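# Unload three sand cores from mould onto plywood boards

## Task

Remove three sand cores from the mould: the elongated core with the rounded nose, plus the two upright bladed cores sitting in the mould half on the robot's right side. Place all three on the plywood boards next to the mould and release them. The remaining two cores must stay upright in the mould.

## Robot and tools

ROBOT. Two 6-joint arms, left_arm and right_arm, each ending in a parallel two-finger gripper. Joint order for every arm, in every row and every per-joint list: waist, shoulder, elbow, wrist pitch, wrist yaw, wrist roll. Stated ranges in rad: waist -2.618 to 3.054, shoulder 0.000 to 3.142, elbow 0.000 to 3.142, wrist pitch -1.571 to 1.571, wrist yaw -1.571 to 1.571, wrist roll -2.094 to 2.094. A real end stop may sit up to 0.059 rad either side of these values.

FRAMES. Scene frame: origin at table-top height, halfway between the nominal arm bases; +x points out over the table, +z up, left_arm on the +y side (arm names do not match image sides). Calibrated bases: left_arm at (+0.031, +0.345, 0) m, quat_wxyz (+1.000, 0, 0, +0.008); right_arm at (+0.030, -0.335, 0) m, quat_wxyz (+1.000, 0, 0, -0.014); both have up = +z. Each arm's reported hand pose, velocities and any camera it carries are in that arm's own base frame. end_effector_position is in metres, the point between the finger pads about 1 cm short of the tips; fingers extend along gripper +z and close along its y axis. Reported poses may err by a few cm, more at long reach.

ROW FORMAT (shared by execute_actions and move). One flat list of 14 numbers, each within [-1, 1], always covering both arms: left_arm's six joint values then its opening, then right_arm's six joint values then its opening. The six joint values are offsets, not poses: they count from the arm's Joint targets as they stood when the action or move began (not from the preceding row), so sending the same offset again moves further. Scale: 1.0 equals 2.224 rad for waist, shoulder, elbow and 8.485 rad for the three wrist joints. The opening is absolute: +1 fully open, -1 closed. To leave an arm still, send 0 for its joints and repeat its current opening command (0 is a real half-open command).

execute_actions: actions is a list of actions; each action is a list of up to 15 rows, one per 1/30 s step, the last row held until 15 steps pass. Empty list just reports state. cameras optionally selects images (omit/null/["all"] for all, [] for none; unknown names invalidate the call). An action asking any joint more than 0.059 rad beyond its range (from targets at action start) is rejected for both arms; a malformed action or a failing first action rejects the whole call.

move: target is one 14-number row or a list of up to 15 rows; every row's offsets count from the same starting Joint targets. speed (rad/s, 0.01 to 12.57, default 0.5) caps the joint with the longest travel; one value or one per target. blend (rad) rounds corners at intermediate targets. opening_speed (per second on the -1..+1 scale, at least 0.2) ramps the grippers; use a low value when closing on the cores so they are not crushed. blocking=false returns after about 0.5 s while motion continues. Joints move together, so grippers follow curves, and paths do not avoid obstacles or the other arm. Result adds a move: line such as done, off_target (resting more than 0.035 rad from target), moving, held or fault, plus limits=held if steps were withheld. Neither done nor off_target tells you about contact.

wait: seconds 0 to 10; arms hold their last command, a running move carries on. stop: brakes a running move (needs room). zoom_image: camera is cam_left_wrist or cam_right_wrist, region [x0, y0, x1, y1] in pixels of that camera's latest image, at most 504 by 504. finished_scene: scene is the current scene's number; irreversible, so call only when all three cores lie on the boards, released, and the two other cores still stand.

CAMERAS. cam_left_wrist and cam_right_wrist, both 896x504, pinhole with radial distortion; focal length about 434 and 443 px respectively, principal point near the image centre.

RESULT LINES. Joint positions and Joint velocities: per arm, joints in rad and rad/s then finger-pad gap in m (0.094 open). Joint targets: the base for your next offsets. Tool commands: current gripper commands. grip_measured: measured opening on the command scale; reads a few mm wide when empty and a little narrow when squeezing a hard part. grip_effort_nm: gripper motor effort (negative closing), not pad force. Joint torques: total drive output including gravity; joints 1-3 wrap at ±28 N m. "within noise" means the arm is at rest. "joint sent to its limit" means a joint reached its real end stop. "joint command not followed" means the clearance check altered or blocked targets. Also watch for MOTOR HOT and OVER-TEMPERATURE FAULT.

LIMITS ON MOTION. Per step, a joint target stays within 0.339 rad (waist, shoulder, elbow) or 2.2 rad (wrists) of its measured angle; targets placing the gripper over 200 mm from where it is get scaled back. Large moves may span several actions; tiny ones may not start.

CAUTIONS. Do not drop cores, release them while moving, or knock over the cores that must remain. Nothing may end up off the table. Avoid fast impacts and pushing hard into the mould or table; a farther target past contact presses harder. Never let the two arms collide or one gripper close on the other's fingers. To end a press, command targets back past the measured positions. Holding loads or stretched poses heats motors; an overheated arm folds up and stops working. Loose objects may occasionally be nudged by outside pushes.

Each tool is called after "Emit:" by a JSON object that holds its "method" and its "body", one argument or row to a line.

## Session

Emit:
{"method": "execute_actions", "body": {
  "actions": []
}}

Scene clock: 0.00 s.
left_arm: end_effector_position=(+0.3631, -0.0246, +0.2028) grip_measured=+1.000 grip_effort_nm=n/a end_effector_quat_wxyz=(+0.569, -0.059, +0.818, -0.064) | right_arm: end_effector_position=(+0.3464, +0.0127, +0.2781) grip_measured=+1.000 grip_effort_nm=n/a end_effector_quat_wxyz=(+0.512, -0.227, +0.829, +0.002)
Joint positions: left_arm=[-0.095 1.034 0.566 0.116 -0.051 -0.203 0.094] | right_arm=[-0.154 1.056 1.018 -0.499 -0.37 -0.476 0.094]
Joint velocities: within noise
Joint torques (N m): no reading
Heat: left arm: 32 °C; right arm: 36 °C.
Joint targets: left_arm=[-0.095 1.027 0.576 0.117 -0.051 -0.202] | right_arm=[-0.154 1.049 1.030 -0.497 -0.374 -0.475]
Tool commands: left_gripper/opening=+1.0 right_gripper/opening=+1.0

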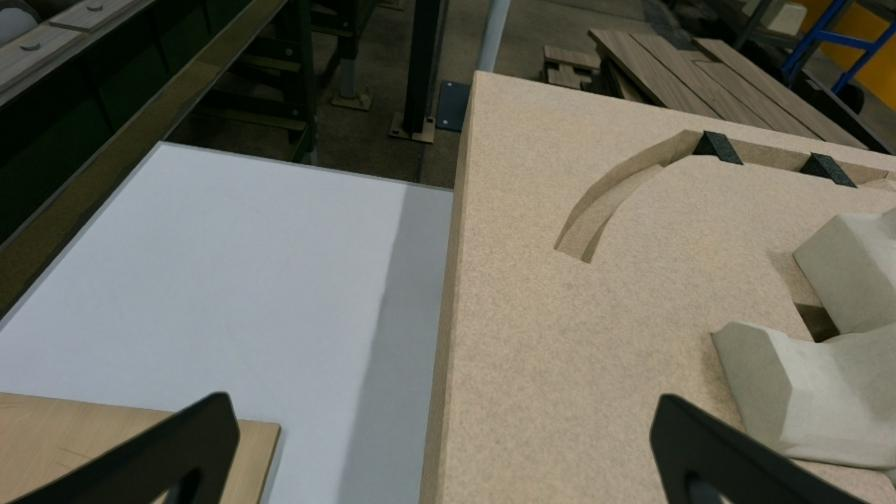

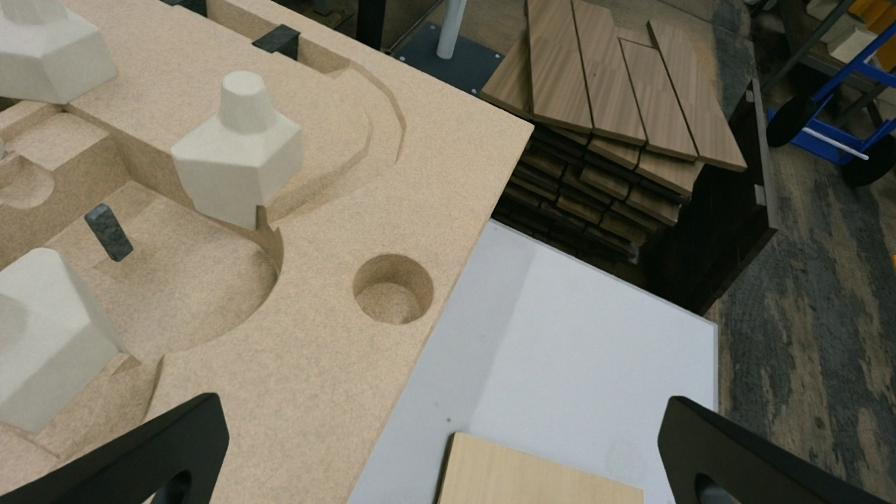

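Emit:
{"method": "move", "body": {
  "target": [-0.0472,0.179,0.467,-0.1776,0.006,0.0238,1,0.159,0.169,0.263,-0.105,0.0441,0.056,1]
}}

Scene clock: 17.33 s.
left_arm: end_effector_position=(+0.2930, -0.0544, +0.2494) grip_measured=+1.000 grip_effort_nm=0.032 end_effector_quat_wxyz=(+0.181, +0.090, +0.979, -0.014) | right_arm: end_effector_position=(+0.2939, +0.0600, +0.2476) grip_measured=+1.000 grip_effort_nm=0.022 end_effector_quat_wxyz=(+0.181, -0.100, +0.978, +0.020)
Joint positions: left_arm=[-0.192 1.414 1.59 -1.382 -0.008 -0.007 0.094] | right_arm=[0.194 1.418 1.586 -1.373 -0.006 -0.008 0.094]
Joint velocities: within noise
Joint torques (N m): left_arm=[-0.58 -3.47 6.68 1.06 0.11 0.02] | right_arm=[0.49 -3.62 7.58 0.53 0.06 0.02]
Heat: left arm: 35 °C; right arm: 38 °C.
Joint targets: left_arm=[-0.200 1.425 1.615 -1.390 0.000 0.000] | right_arm=[0.200 1.425 1.615 -1.388 0.000 0.000]
move: done

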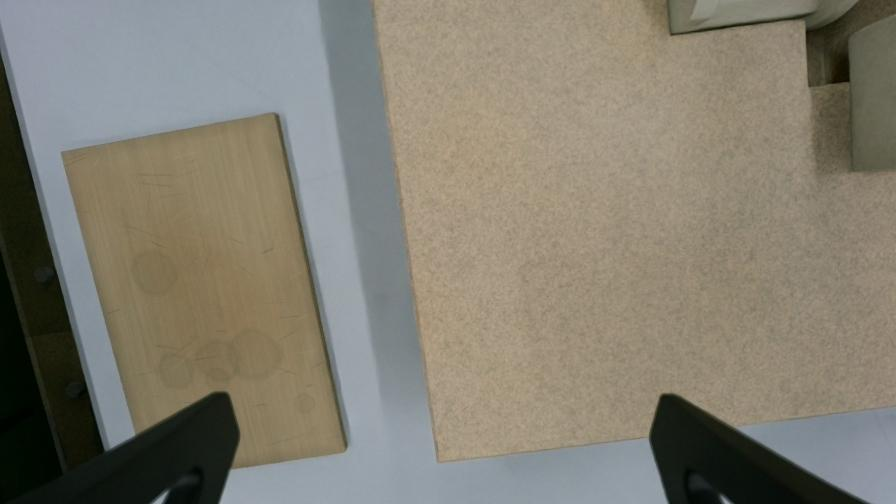

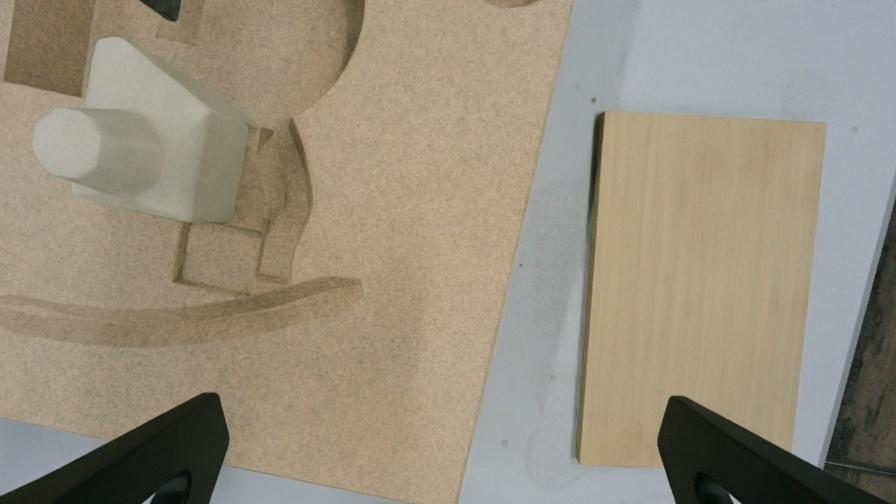

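Emit:
{"method": "move", "body": {
  "target": [0,0,0,0.035,0,0,1,0.2,0,0,0.03,0,0,1]
}}

Emit:
{"method": "move", "body": {
  "target": [-0.2,0,0,0.01,0,0,1,-0.3,0,0,0.0,0,0,1]
}}

Scene clock: 21.67 s.
left_arm: end_effector_position=(+0.3515, -0.0658, +0.2820) grip_measured=+1.000 grip_effort_nm=0.037 end_effector_quat_wxyz=(+0.313, +0.087, +0.945, -0.027) | right_arm: end_effector_position=(+0.2780, +0.2101, +0.2725) grip_measured=+1.000 grip_effort_nm=0.027 end_effector_quat_wxyz=(+0.274, -0.306, +0.907, +0.092)
Joint positions: left_arm=[-0.192 1.414 1.59 -1.108 -0.008 -0.007 0.094] | right_arm=[0.643 1.418 1.586 -1.153 -0.003 -0.006 0.094]
Joint velocities: within noise
Joint torques (N m): left_arm=[-0.65 -3.79 6.99 1.73 0.11 0.02] | right_arm=[0.21 -3.92 7.83 1.2 0.02 0.04]
Heat: left arm: 35 °C; right arm: 38 °C.
Joint targets: left_arm=[-0.200 1.425 1.615 -1.093 0.000 -0.001] | right_arm=[0.645 1.425 1.615 -1.133 0.000 0.001]
move: done

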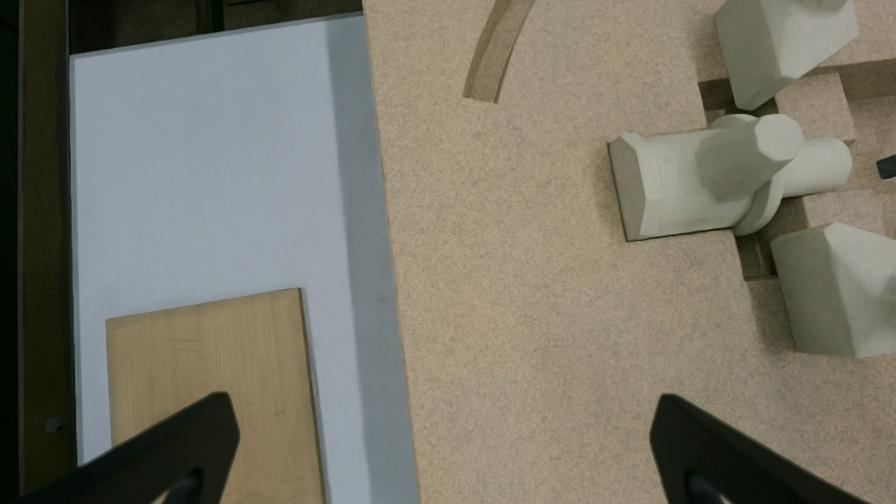

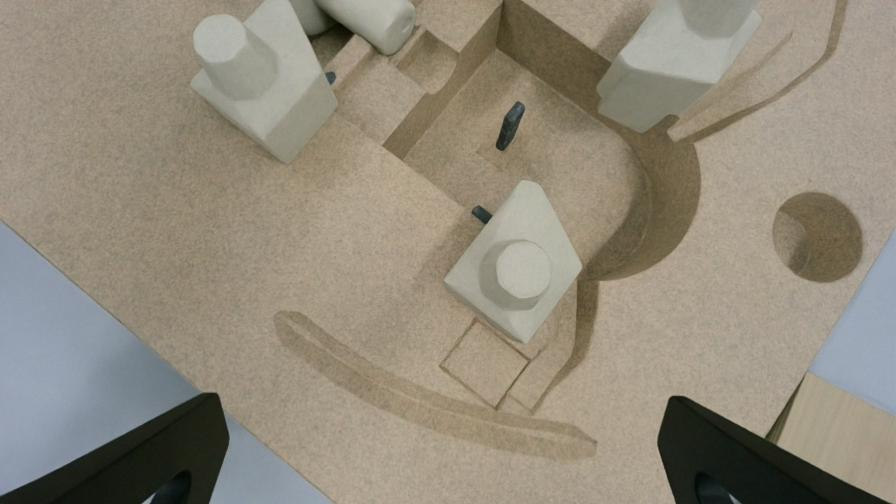

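Scene clock: 23.47 s.
left_arm: end_effector_position=(+0.3008, -0.2220, +0.2952) grip_measured=+1.000 grip_effort_nm=0.032 end_effector_quat_wxyz=(+0.336, +0.291, +0.889, -0.111) | right_arm: end_effector_position=(+0.3489, -0.0061, +0.2728) grip_measured=+1.000 grip_effort_nm=0.027 end_effector_quat_wxyz=(+0.290, +0.007, +0.957, -0.004)
Joint positions: left_arm=[-0.641 1.414 1.59 -1.024 -0.004 -0.006 0.094] | right_arm=[-0.02 1.418 1.586 -1.151 0 -0.006 0.094]
Joint velocities: within noise
Joint torques (N m): left_arm=[-0.28 -3.78 7.09 1.87 0.06 0.01] | right_arm=[-0.23 -3.9 7.83 1.16 -0.01 0.04]
Heat: left arm: 35 °C; right arm: 38 °C.
Joint targets: left_arm=[-0.645 1.425 1.615 -1.008 0.000 0.000] | right_arm=[-0.022 1.425 1.615 -1.133 0.000 0.001]
move: done

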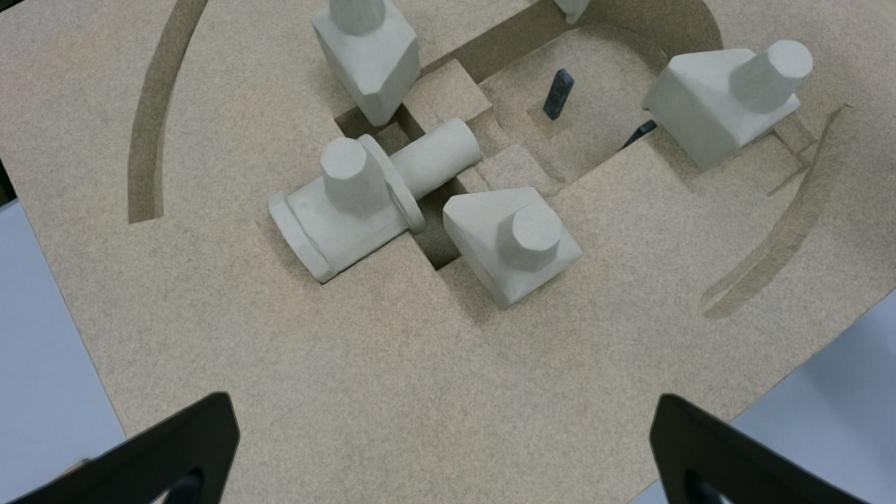

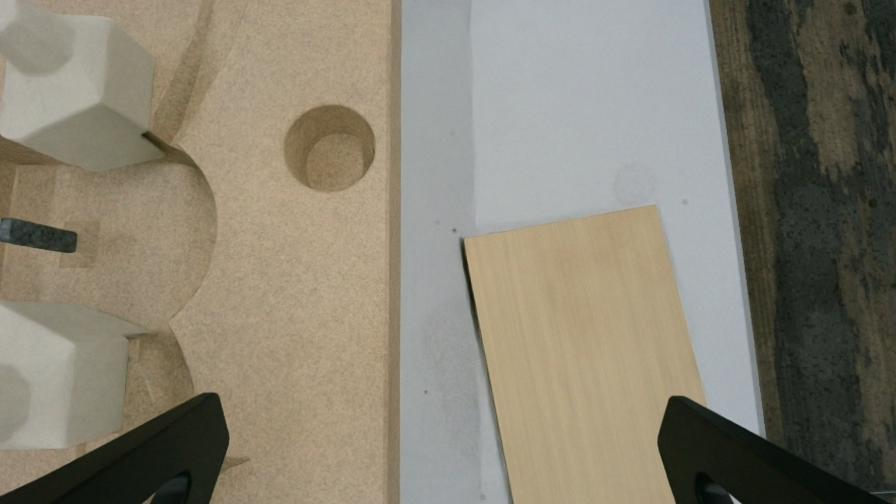

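Emit:
{"method": "move", "body": {
  "target": [0.245,0,0,0,0,0,1,0.259,0.1317,0.0369,-0.0054,0,0,0.2],
  "speed": 0.7
}}

Scene clock: 61.47 s.
left_arm: end_effector_position=(+0.3725, -0.0367, +0.2956) grip_measured=+1.000 grip_effort_nm=0.027 end_effector_quat_wxyz=(+0.355, +0.045, +0.934, -0.018) | right_arm: end_effector_position=(+0.3320, +0.2088, +0.1954) grip_measured=+0.203 grip_effort_nm=-0.125 end_effector_quat_wxyz=(+0.171, -0.274, +0.945, +0.049)
Joint positions: left_arm=[-0.102 1.414 1.59 -1.021 -0.003 -0.005 0.094] | right_arm=[0.558 1.714 1.666 -1.165 -0.001 -0.005 0.057]
Joint velocities: within noise
Joint torques (N m): left_arm=[0.18 -3.85 7.1 1.86 0.05 0] | right_arm=[-0.47 -6.72 7.99 0.52 0.01 0.03]
Heat: left arm: 37 °C; right arm: 39 °C.
Joint targets: left_arm=[-0.100 1.425 1.615 -1.008 -0.001 0.000] | right_arm=[0.554 1.718 1.697 -1.179 0.000 0.000]
move: done

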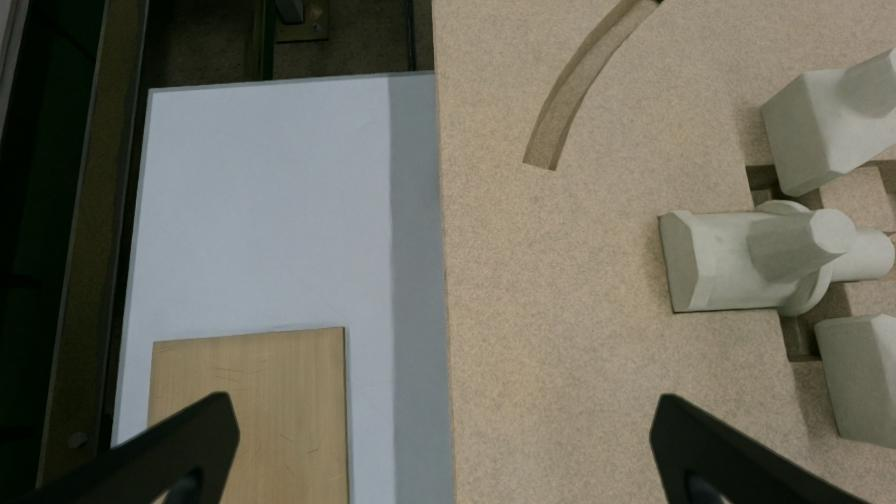

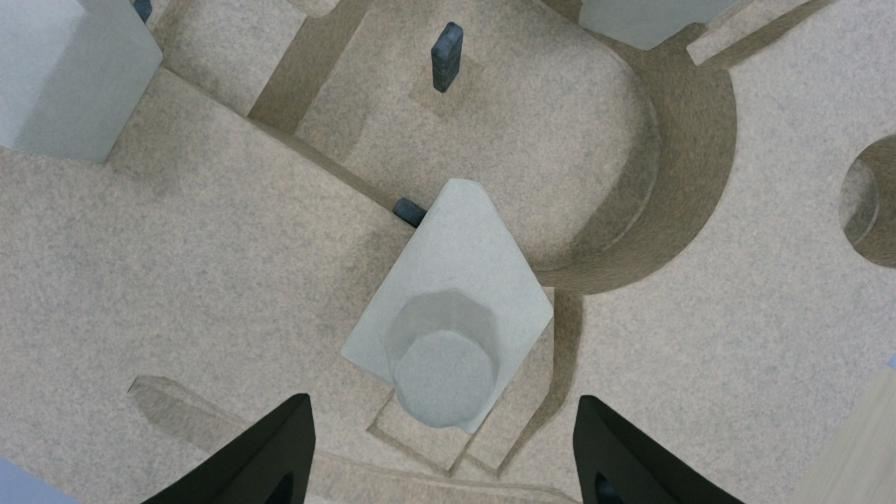

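Emit:
{"method": "move", "body": {
  "target": [0,0,0,0,0,0,1,0,-0.0103,-0.098,0.023,0,0,0.2],
  "speed": 0.3
}}

Emit:
{"method": "move", "body": {
  "target": [0,0,0,0,0,0,1,0,0,0,0,0,0,-0.55],
  "opening_speed": 0.3
}}

Scene clock: 68.53 s.
left_arm: end_effector_position=(+0.3725, -0.0367, +0.2956) grip_measured=+1.000 grip_effort_nm=0.027 end_effector_quat_wxyz=(+0.355, +0.045, +0.934, -0.018) | right_arm: end_effector_position=(+0.3318, +0.2088, +0.1483) grip_measured=+0.203 grip_effort_nm=-0.125 end_effector_quat_wxyz=(+0.161, -0.274, +0.947, +0.047)
Joint positions: left_arm=[-0.102 1.414 1.59 -1.021 -0.003 -0.005 0.094] | right_arm=[0.558 1.714 1.485 -1.005 -0.001 -0.005 0.057]
Joint velocities: within noise
Joint torques (N m): left_arm=[0.28 -3.75 7.24 1.85 0.04 0.01] | right_arm=[-0.39 -8.58 5.2 0.84 0.01 0.03]
Heat: left arm: 37 °C; right arm: 38 °C.
Joint targets: left_arm=[-0.100 1.425 1.615 -1.008 -0.001 0.000] | right_arm=[0.554 1.695 1.479 -0.984 0.000 0.000]
move: done

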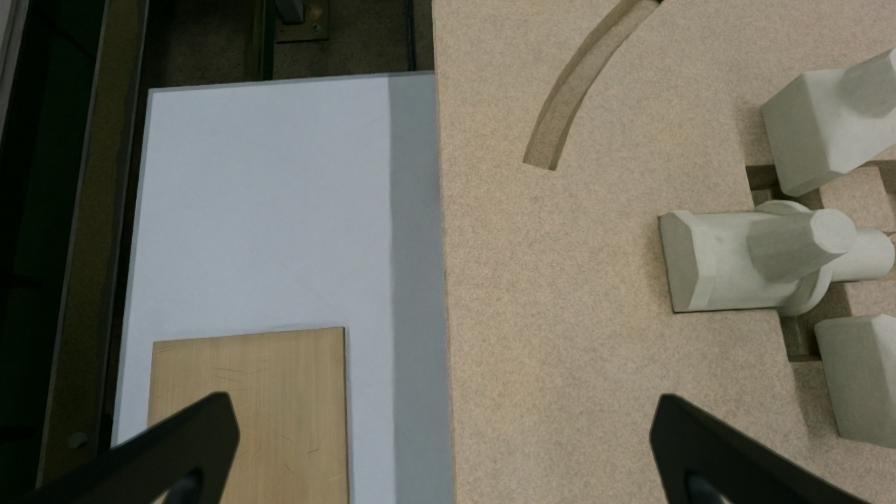

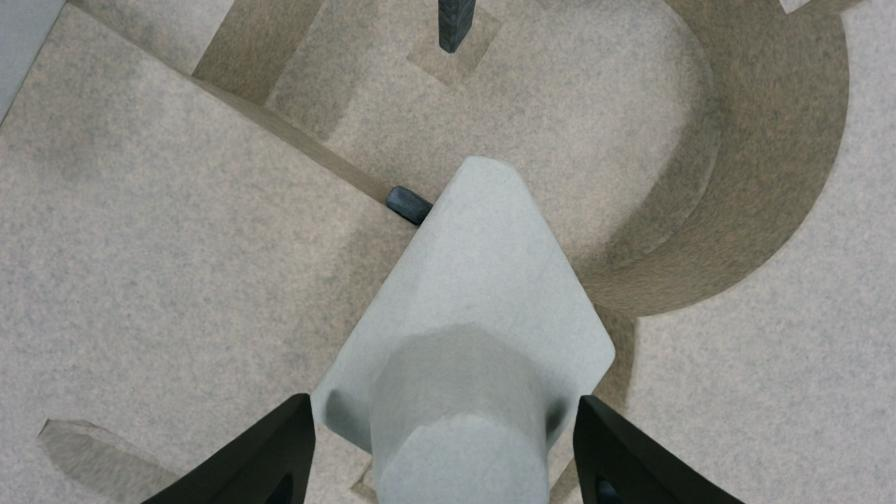

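Scene clock: 71.23 s.
left_arm: end_effector_position=(+0.3725, -0.0367, +0.2956) grip_measured=+1.000 grip_effort_nm=0.032 end_effector_quat_wxyz=(+0.355, +0.045, +0.934, -0.018) | right_arm: end_effector_position=(+0.3319, +0.2088, +0.1489) grip_measured=-0.261 grip_effort_nm=-1.004 end_effector_quat_wxyz=(+0.162, -0.273, +0.947, +0.047)
Joint positions: left_arm=[-0.102 1.414 1.59 -1.021 -0.003 -0.005 0.094] | right_arm=[0.558 1.713 1.485 -1.004 -0.001 -0.002 0.035]
Joint velocities: within noise
Joint torques (N m): left_arm=[0.18 -3.86 7.2 1.88 0.05 0] | right_arm=[-0.4 -8.49 5.22 0.83 0 0]
Heat: left arm: 37 °C; right arm: 37 °C.
Joint targets: left_arm=[-0.100 1.425 1.615 -1.008 -0.001 0.000] | right_arm=[0.554 1.695 1.479 -0.984 0.000 0.001]
move: done

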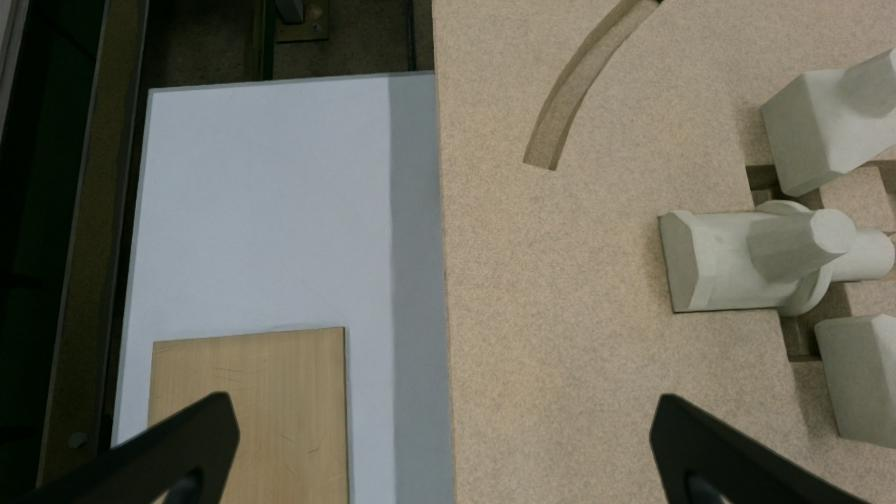

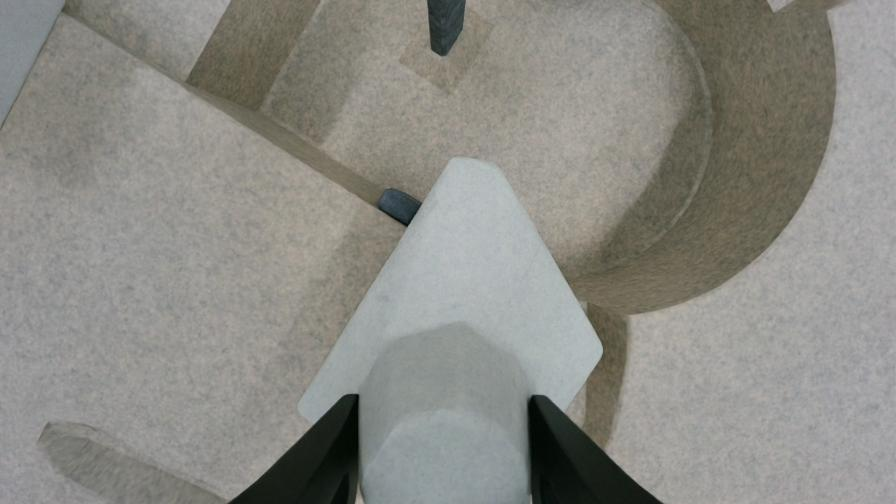

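Emit:
{"method": "move", "body": {
  "target": [
    [0,0,0,0,0,0,1,0,0.0103,0.098,-0.023,0,0,-0.55],
    [0,0,0,0,0,0,1,0,0.0423,0.2309,-0.0494,0,0,-0.55]
  ],
  "speed": 0.25,
  "blend": 0.1
}}

Scene clock: 77.43 s.
left_arm: end_effector_position=(+0.3725, -0.0367, +0.2956) grip_measured=+1.000 grip_effort_nm=0.032 end_effector_quat_wxyz=(+0.355, +0.045, +0.934, -0.018) | right_arm: end_effector_position=(+0.3265, +0.2052, +0.2384) grip_measured=-0.269 grip_effort_nm=-1.004 end_effector_quat_wxyz=(+0.150, -0.273, +0.949, +0.043)
Joint positions: left_arm=[-0.102 1.414 1.59 -1.021 -0.003 -0.005 0.094] | right_arm=[0.558 1.788 1.949 -1.418 -0.001 -0.002 0.034]
Joint velocities: within noise
Joint torques (N m): left_arm=[0.17 -3.85 7.16 1.85 0.03 -0.01] | right_arm=[-0.39 -7.1 8.69 0.78 0 0]
Heat: left arm: 37 °C; right arm: 37 °C.
Joint targets: left_arm=[-0.100 1.425 1.615 -1.008 -0.001 0.000] | right_arm=[0.554 1.789 1.993 -1.403 0.000 0.001]
move: off_target (right_arm); right_arm: the elbow is farthest, 0.044 rad from its target

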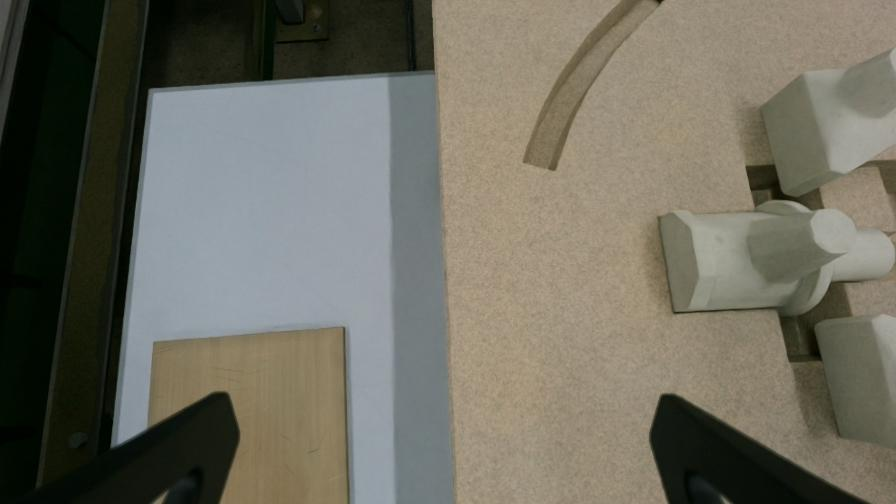

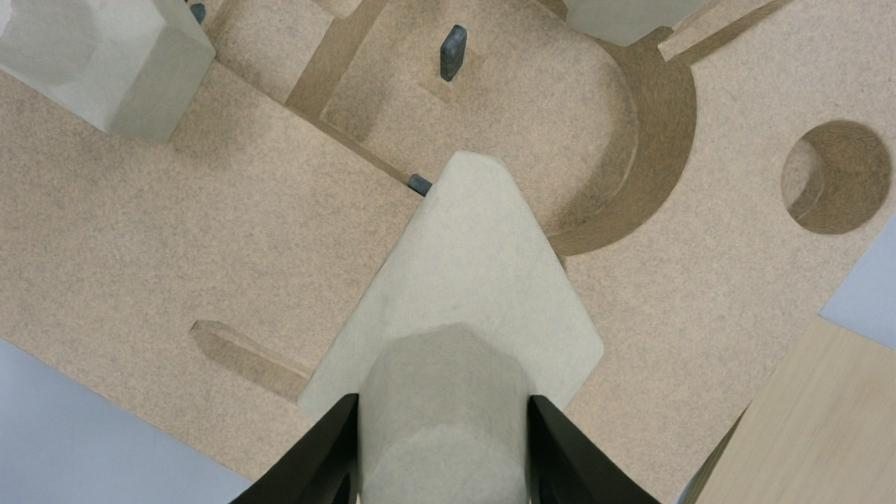

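Emit:
{"method": "move", "body": {
  "target": [-0.36,0,0,0.062,0,0,1,-0.34,0.0,0.0,0,0,0,-0.55],
  "speed": 0.4
}}

Scene clock: 82.67 s.
left_arm: end_effector_position=(+0.2778, -0.3474, +0.4019) grip_measured=+1.000 grip_effort_nm=0.027 end_effector_quat_wxyz=(+0.525, +0.351, +0.733, -0.255) | right_arm: end_effector_position=(+0.3775, -0.0775, +0.2384) grip_measured=-0.269 grip_effort_nm=-1.009 end_effector_quat_wxyz=(+0.155, +0.100, +0.983, -0.017)
Joint positions: left_arm=[-0.898 1.414 1.59 -0.502 0 -0.005 0.094] | right_arm=[-0.205 1.788 1.949 -1.419 0.001 -0.002 0.034]
Joint velocities: within noise
Joint torques (N m): left_arm=[-0.12 -4.15 7.45 2.39 0.02 -0.03] | right_arm=[0.18 -7.09 8.7 0.75 -0.02 -0.01]
Heat: left arm: 37 °C; right arm: 37 °C.
Joint targets: left_arm=[-0.901 1.425 1.615 -0.482 0.000 -0.001] | right_arm=[-0.202 1.789 1.993 -1.403 0.000 0.001]
move: off_target (right_arm); right_arm: the elbow is farthest, 0.044 rad from its target

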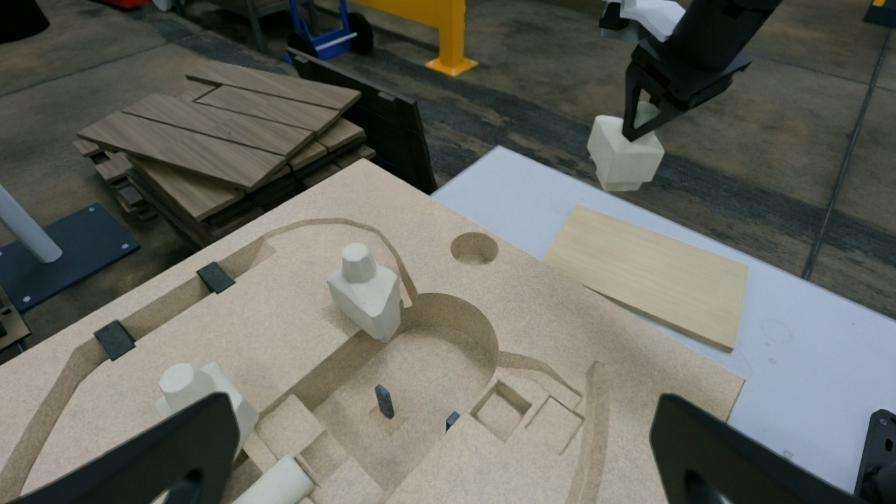

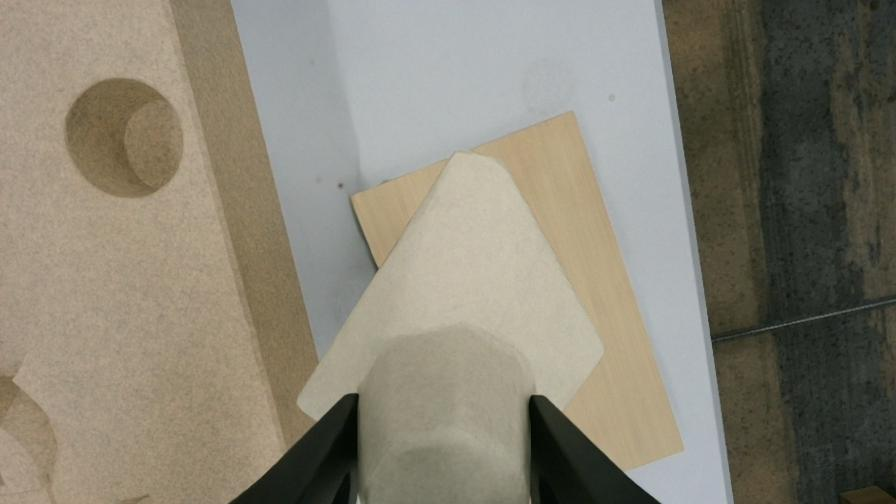

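Emit:
{"method": "zoom_image", "body": {
  "camera": "cam_left_wrist",
  "region": [560, 60, 720, 220]
}}

Emit:
{"method": "zoom_image", "body": {
  "camera": "cam_left_wrist",
  "region": [150, 200, 620, 500]
}}

Scaled by 3.150.

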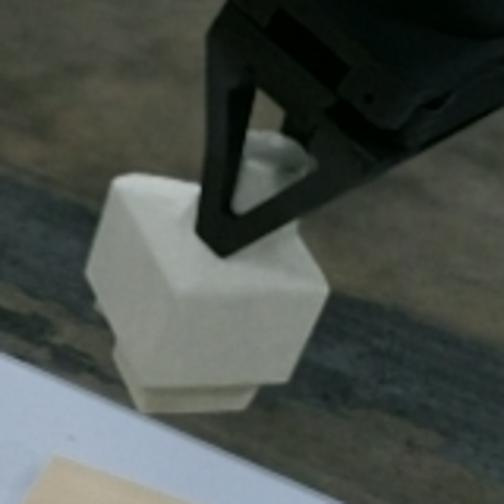

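Scaled by 1.072.

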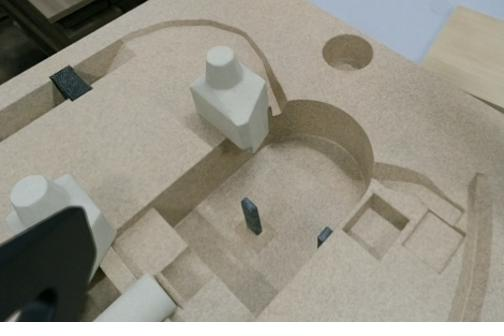

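Emit:
{"method": "move", "body": {
  "target": [
    [0,0,0,0,0,0,1,-0.1178,-0.2379,-0.4119,0.0455,0,0,-0.55],
    [0,0,0,0,0,0,1,-0.1178,-0.2352,-0.4906,0.0668,0,0,-0.55]
  ],
  "speed": [0.4,0.15]
}}

Emit:
{"method": "zoom_image", "body": {
  "camera": "cam_left_wrist",
  "region": [600, 60, 896, 380]
}}

Scene clock: 104.93 s.
left_arm: end_effector_position=(+0.2779, -0.3475, +0.4022) grip_measured=+1.000 grip_effort_nm=0.032 end_effector_quat_wxyz=(+0.525, +0.351, +0.732, -0.255) | right_arm: end_effector_position=(+0.2407, -0.1177, +0.1057) grip_measured=-0.270 grip_effort_nm=-1.004 end_effector_quat_wxyz=(+0.149, +0.224, +0.963, -0.035)
Joint positions: left_arm=[-0.898 1.414 1.59 -0.501 0 -0.005 0.094] | right_arm=[-0.459 1.272 0.919 -0.911 0 -0.002 0.034]
Joint velocities: within noise
Joint torques (N m): left_arm=[-0.16 -4.19 7.42 2.41 0.03 0] | right_arm=[-0.47 -3.84 4.29 1.31 -0.01 -0.01]
Heat: left arm: 38 °C; right arm: 38 °C.
Joint targets: left_arm=[-0.901 1.425 1.615 -0.482 0.000 -0.001] | right_arm=[-0.464 1.266 0.902 -0.836 0.000 0.001]
move: off_target (right_arm); right_arm: the wrist pitch is farthest, 0.074 rad from its target

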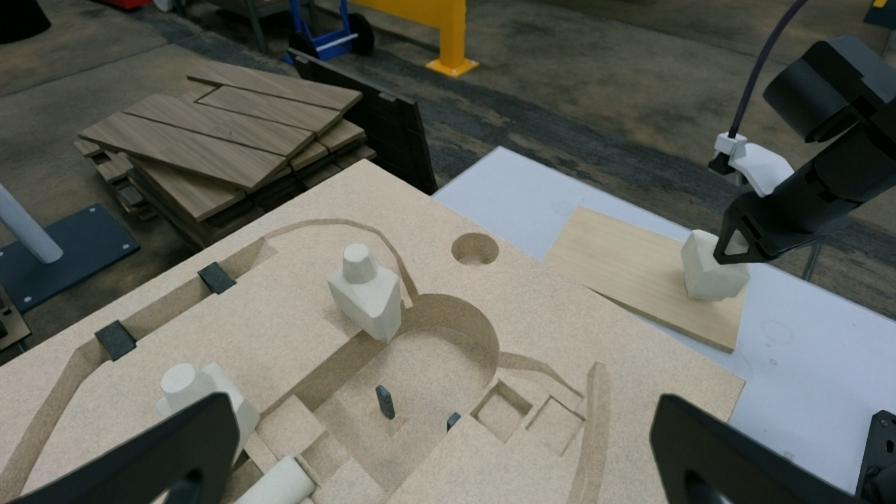

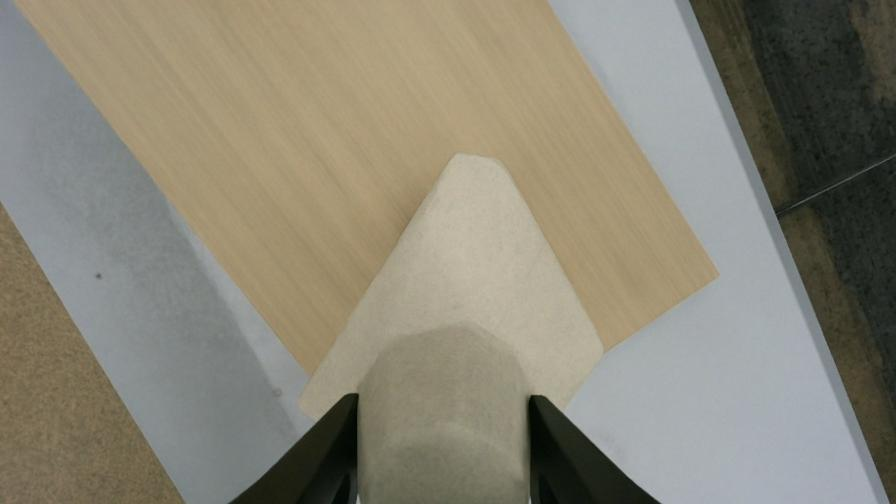

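Scaled by 1.575.

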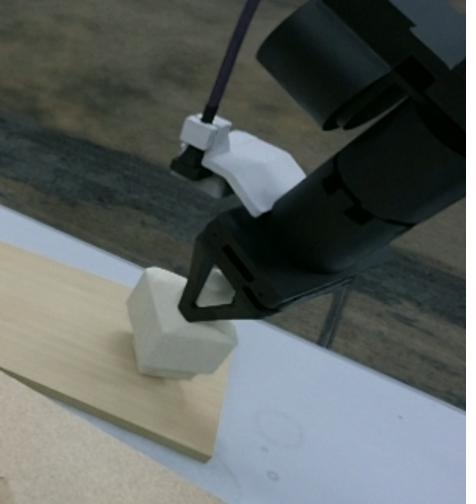

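Emit:
{"method": "move", "body": {
  "target": [
    [0,0,0,0,0,0,1,0,0,0.06,-0.012,0,0,-0.55],
    [0,0,0,0,0,0,1,0.0153,0.0495,0.0994,-0.0131,0,0,-0.55],
    [0,0,0,0,0,0,1,0.0153,0.0544,0.0405,0.0037,0,0,-0.55]
  ],
  "speed": [0.3,0.3,0.12]
}}

Emit:
{"method": "zoom_image", "body": {
  "camera": "cam_left_wrist",
  "region": [620, 180, 800, 360]
}}

Scene clock: 115.27 s.
left_arm: end_effector_position=(+0.2779, -0.3475, +0.4022) grip_measured=+1.000 grip_effort_nm=0.022 end_effector_quat_wxyz=(+0.525, +0.351, +0.732, -0.255) | right_arm: end_effector_position=(+0.2717, -0.1251, +0.1063) grip_measured=-0.270 grip_effort_nm=-1.009 end_effector_quat_wxyz=(+0.155, +0.212, +0.964, -0.034)
Joint positions: left_arm=[-0.898 1.414 1.59 -0.501 0 -0.005 0.094] | right_arm=[-0.435 1.387 1.004 -0.87 0 -0.002 0.034]
Joint velocities: within noise
Joint torques (N m): left_arm=[-0.13 -4.19 7.56 2.39 0.04 -0.02] | right_arm=[0.36 -4.34 4.68 1.23 -0.01 -0.01]
Heat: left arm: 39 °C; right arm: 37 °C.
Joint targets: left_arm=[-0.901 1.425 1.615 -0.482 0.000 -0.001] | right_arm=[-0.430 1.387 0.992 -0.805 0.000 0.001]
move: off_target (right_arm); right_arm: the wrist pitch is farthest, 0.065 rad from its target

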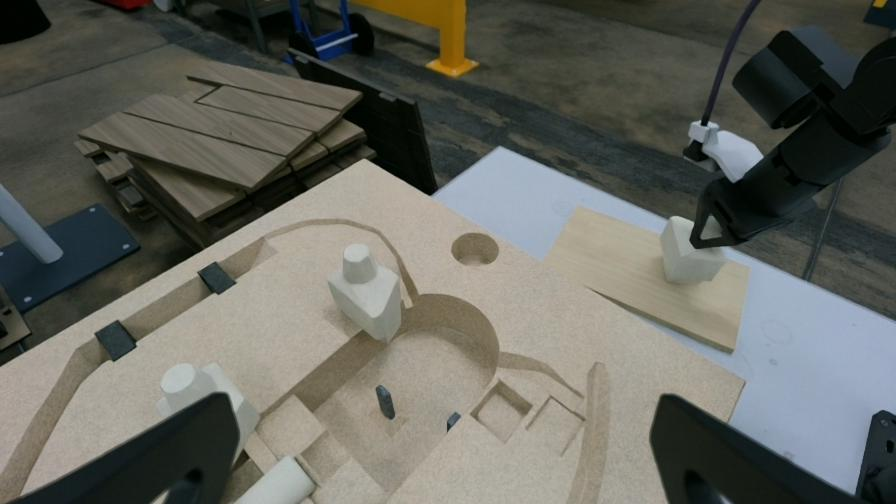

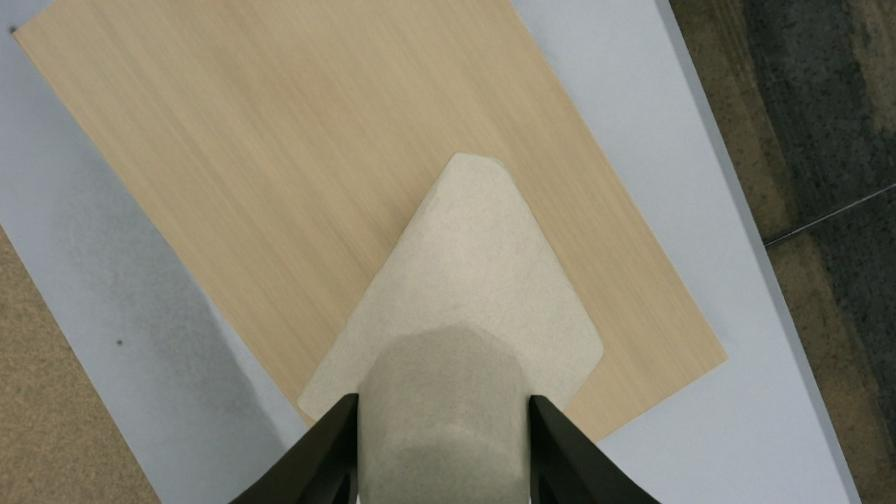

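Scaled by 2.800.

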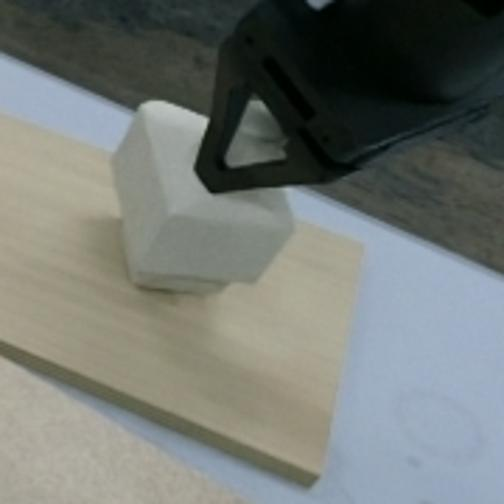

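Emit:
{"method": "move", "body": {
  "target": [0,0,0,0,0,0,1,0,0,-0.009,0.0024,0,0,-0.55],
  "speed": 0.1
}}

Emit:
{"method": "zoom_image", "body": {
  "camera": "cam_left_wrist",
  "region": [620, 180, 800, 360]
}}

Scene clock: 118.60 s.
left_arm: end_effector_position=(+0.2779, -0.3475, +0.4022) grip_measured=+1.000 grip_effort_nm=0.027 end_effector_quat_wxyz=(+0.525, +0.351, +0.732, -0.255) | right_arm: end_effector_position=(+0.2716, -0.1250, +0.1054) grip_measured=-0.270 grip_effort_nm=-1.004 end_effector_quat_wxyz=(+0.157, +0.212, +0.964, -0.035)
Joint positions: left_arm=[-0.898 1.414 1.59 -0.501 0 -0.005 0.094] | right_arm=[-0.435 1.383 0.996 -0.86 0 -0.002 0.034]
Joint velocities: within noise
Joint torques (N m): left_arm=[-0.06 -4.18 7.46 2.4 0.04 -0.01] | right_arm=[0.38 -3.95 3.84 1.37 0 -0.01]
Heat: left arm: 39 °C; right arm: 37 °C.
Joint targets: left_arm=[-0.901 1.425 1.615 -0.482 0.000 -0.001] | right_arm=[-0.430 1.387 0.971 -0.784 0.000 0.001]
move: off_target (right_arm); right_arm: the wrist pitch is farthest, 0.076 rad from its target

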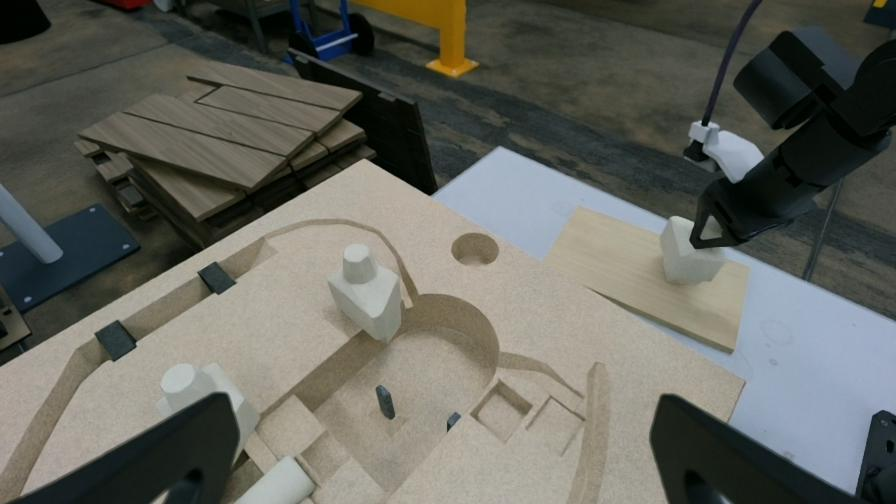

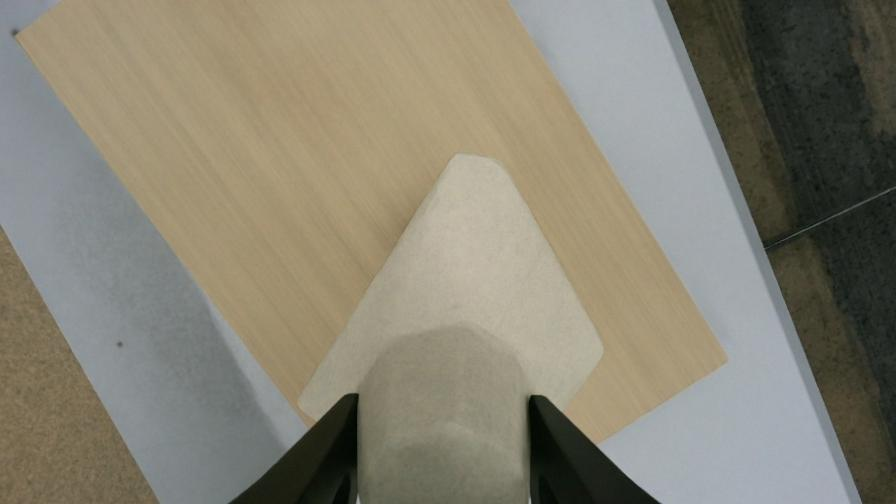

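Scaled by 2.800.

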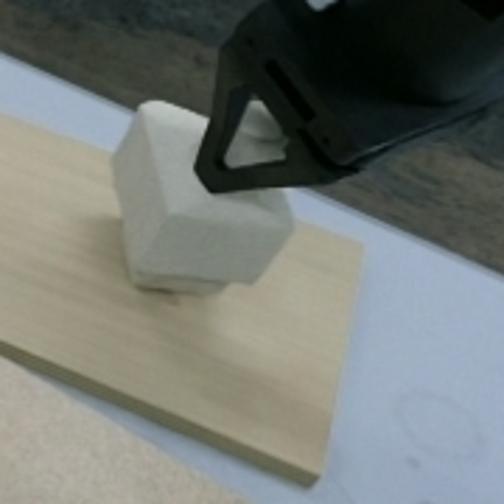

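Emit:
{"method": "move", "body": {
  "target": [0,0,0,0,0,0,1,0,0,0,0,0,0,-0.1],
  "opening_speed": 0.2
}}

Emit:
{"method": "zoom_image", "body": {
  "camera": "cam_left_wrist",
  "region": [620, 180, 800, 360]
}}

Scene clock: 124.43 s.
left_arm: end_effector_position=(+0.2779, -0.3475, +0.4022) grip_measured=+1.000 grip_effort_nm=0.032 end_effector_quat_wxyz=(+0.525, +0.351, +0.732, -0.255) | right_arm: end_effector_position=(+0.2807, -0.1248, +0.1050) grip_measured=-0.103 grip_effort_nm=0.173 end_effector_quat_wxyz=(+0.177, +0.208, +0.961, -0.030)
Joint positions: left_arm=[-0.898 1.414 1.59 -0.501 0 -0.005 0.094] | right_arm=[-0.432 1.383 0.981 -0.808 -0.019 -0.002 0.042]
Joint velocities: within noise
Joint torques (N m): left_arm=[-0.21 -4.21 7.6 2.39 0.02 -0.01] | right_arm=[0.14 -3.97 4.94 0.91 0.16 -0.01]
Heat: left arm: 39 °C; right arm: 38 °C.
Joint targets: left_arm=[-0.901 1.425 1.615 -0.482 0.000 -0.001] | right_arm=[-0.431 1.387 0.971 -0.784 0.000 0.001]
move: done

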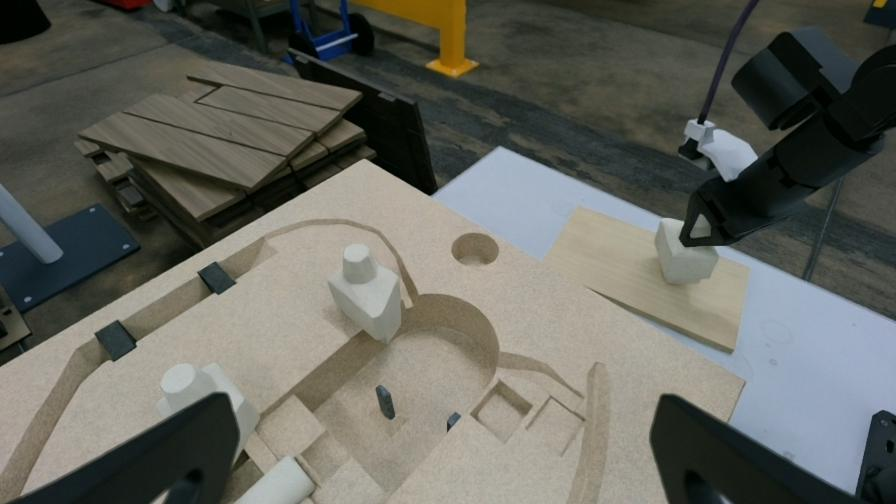

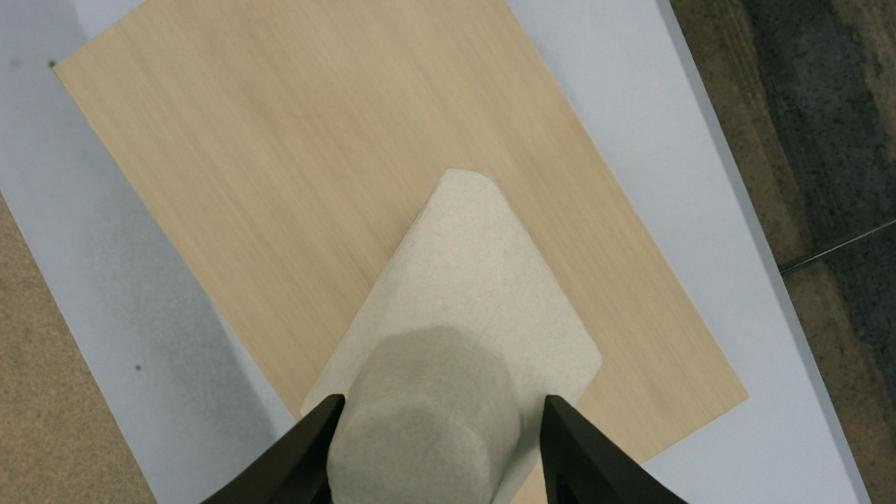

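Scaled by 2.800.

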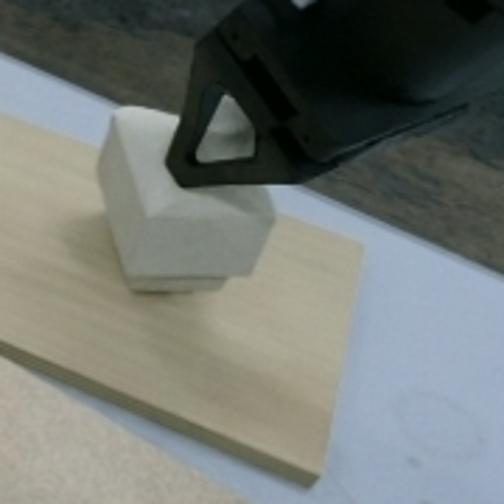

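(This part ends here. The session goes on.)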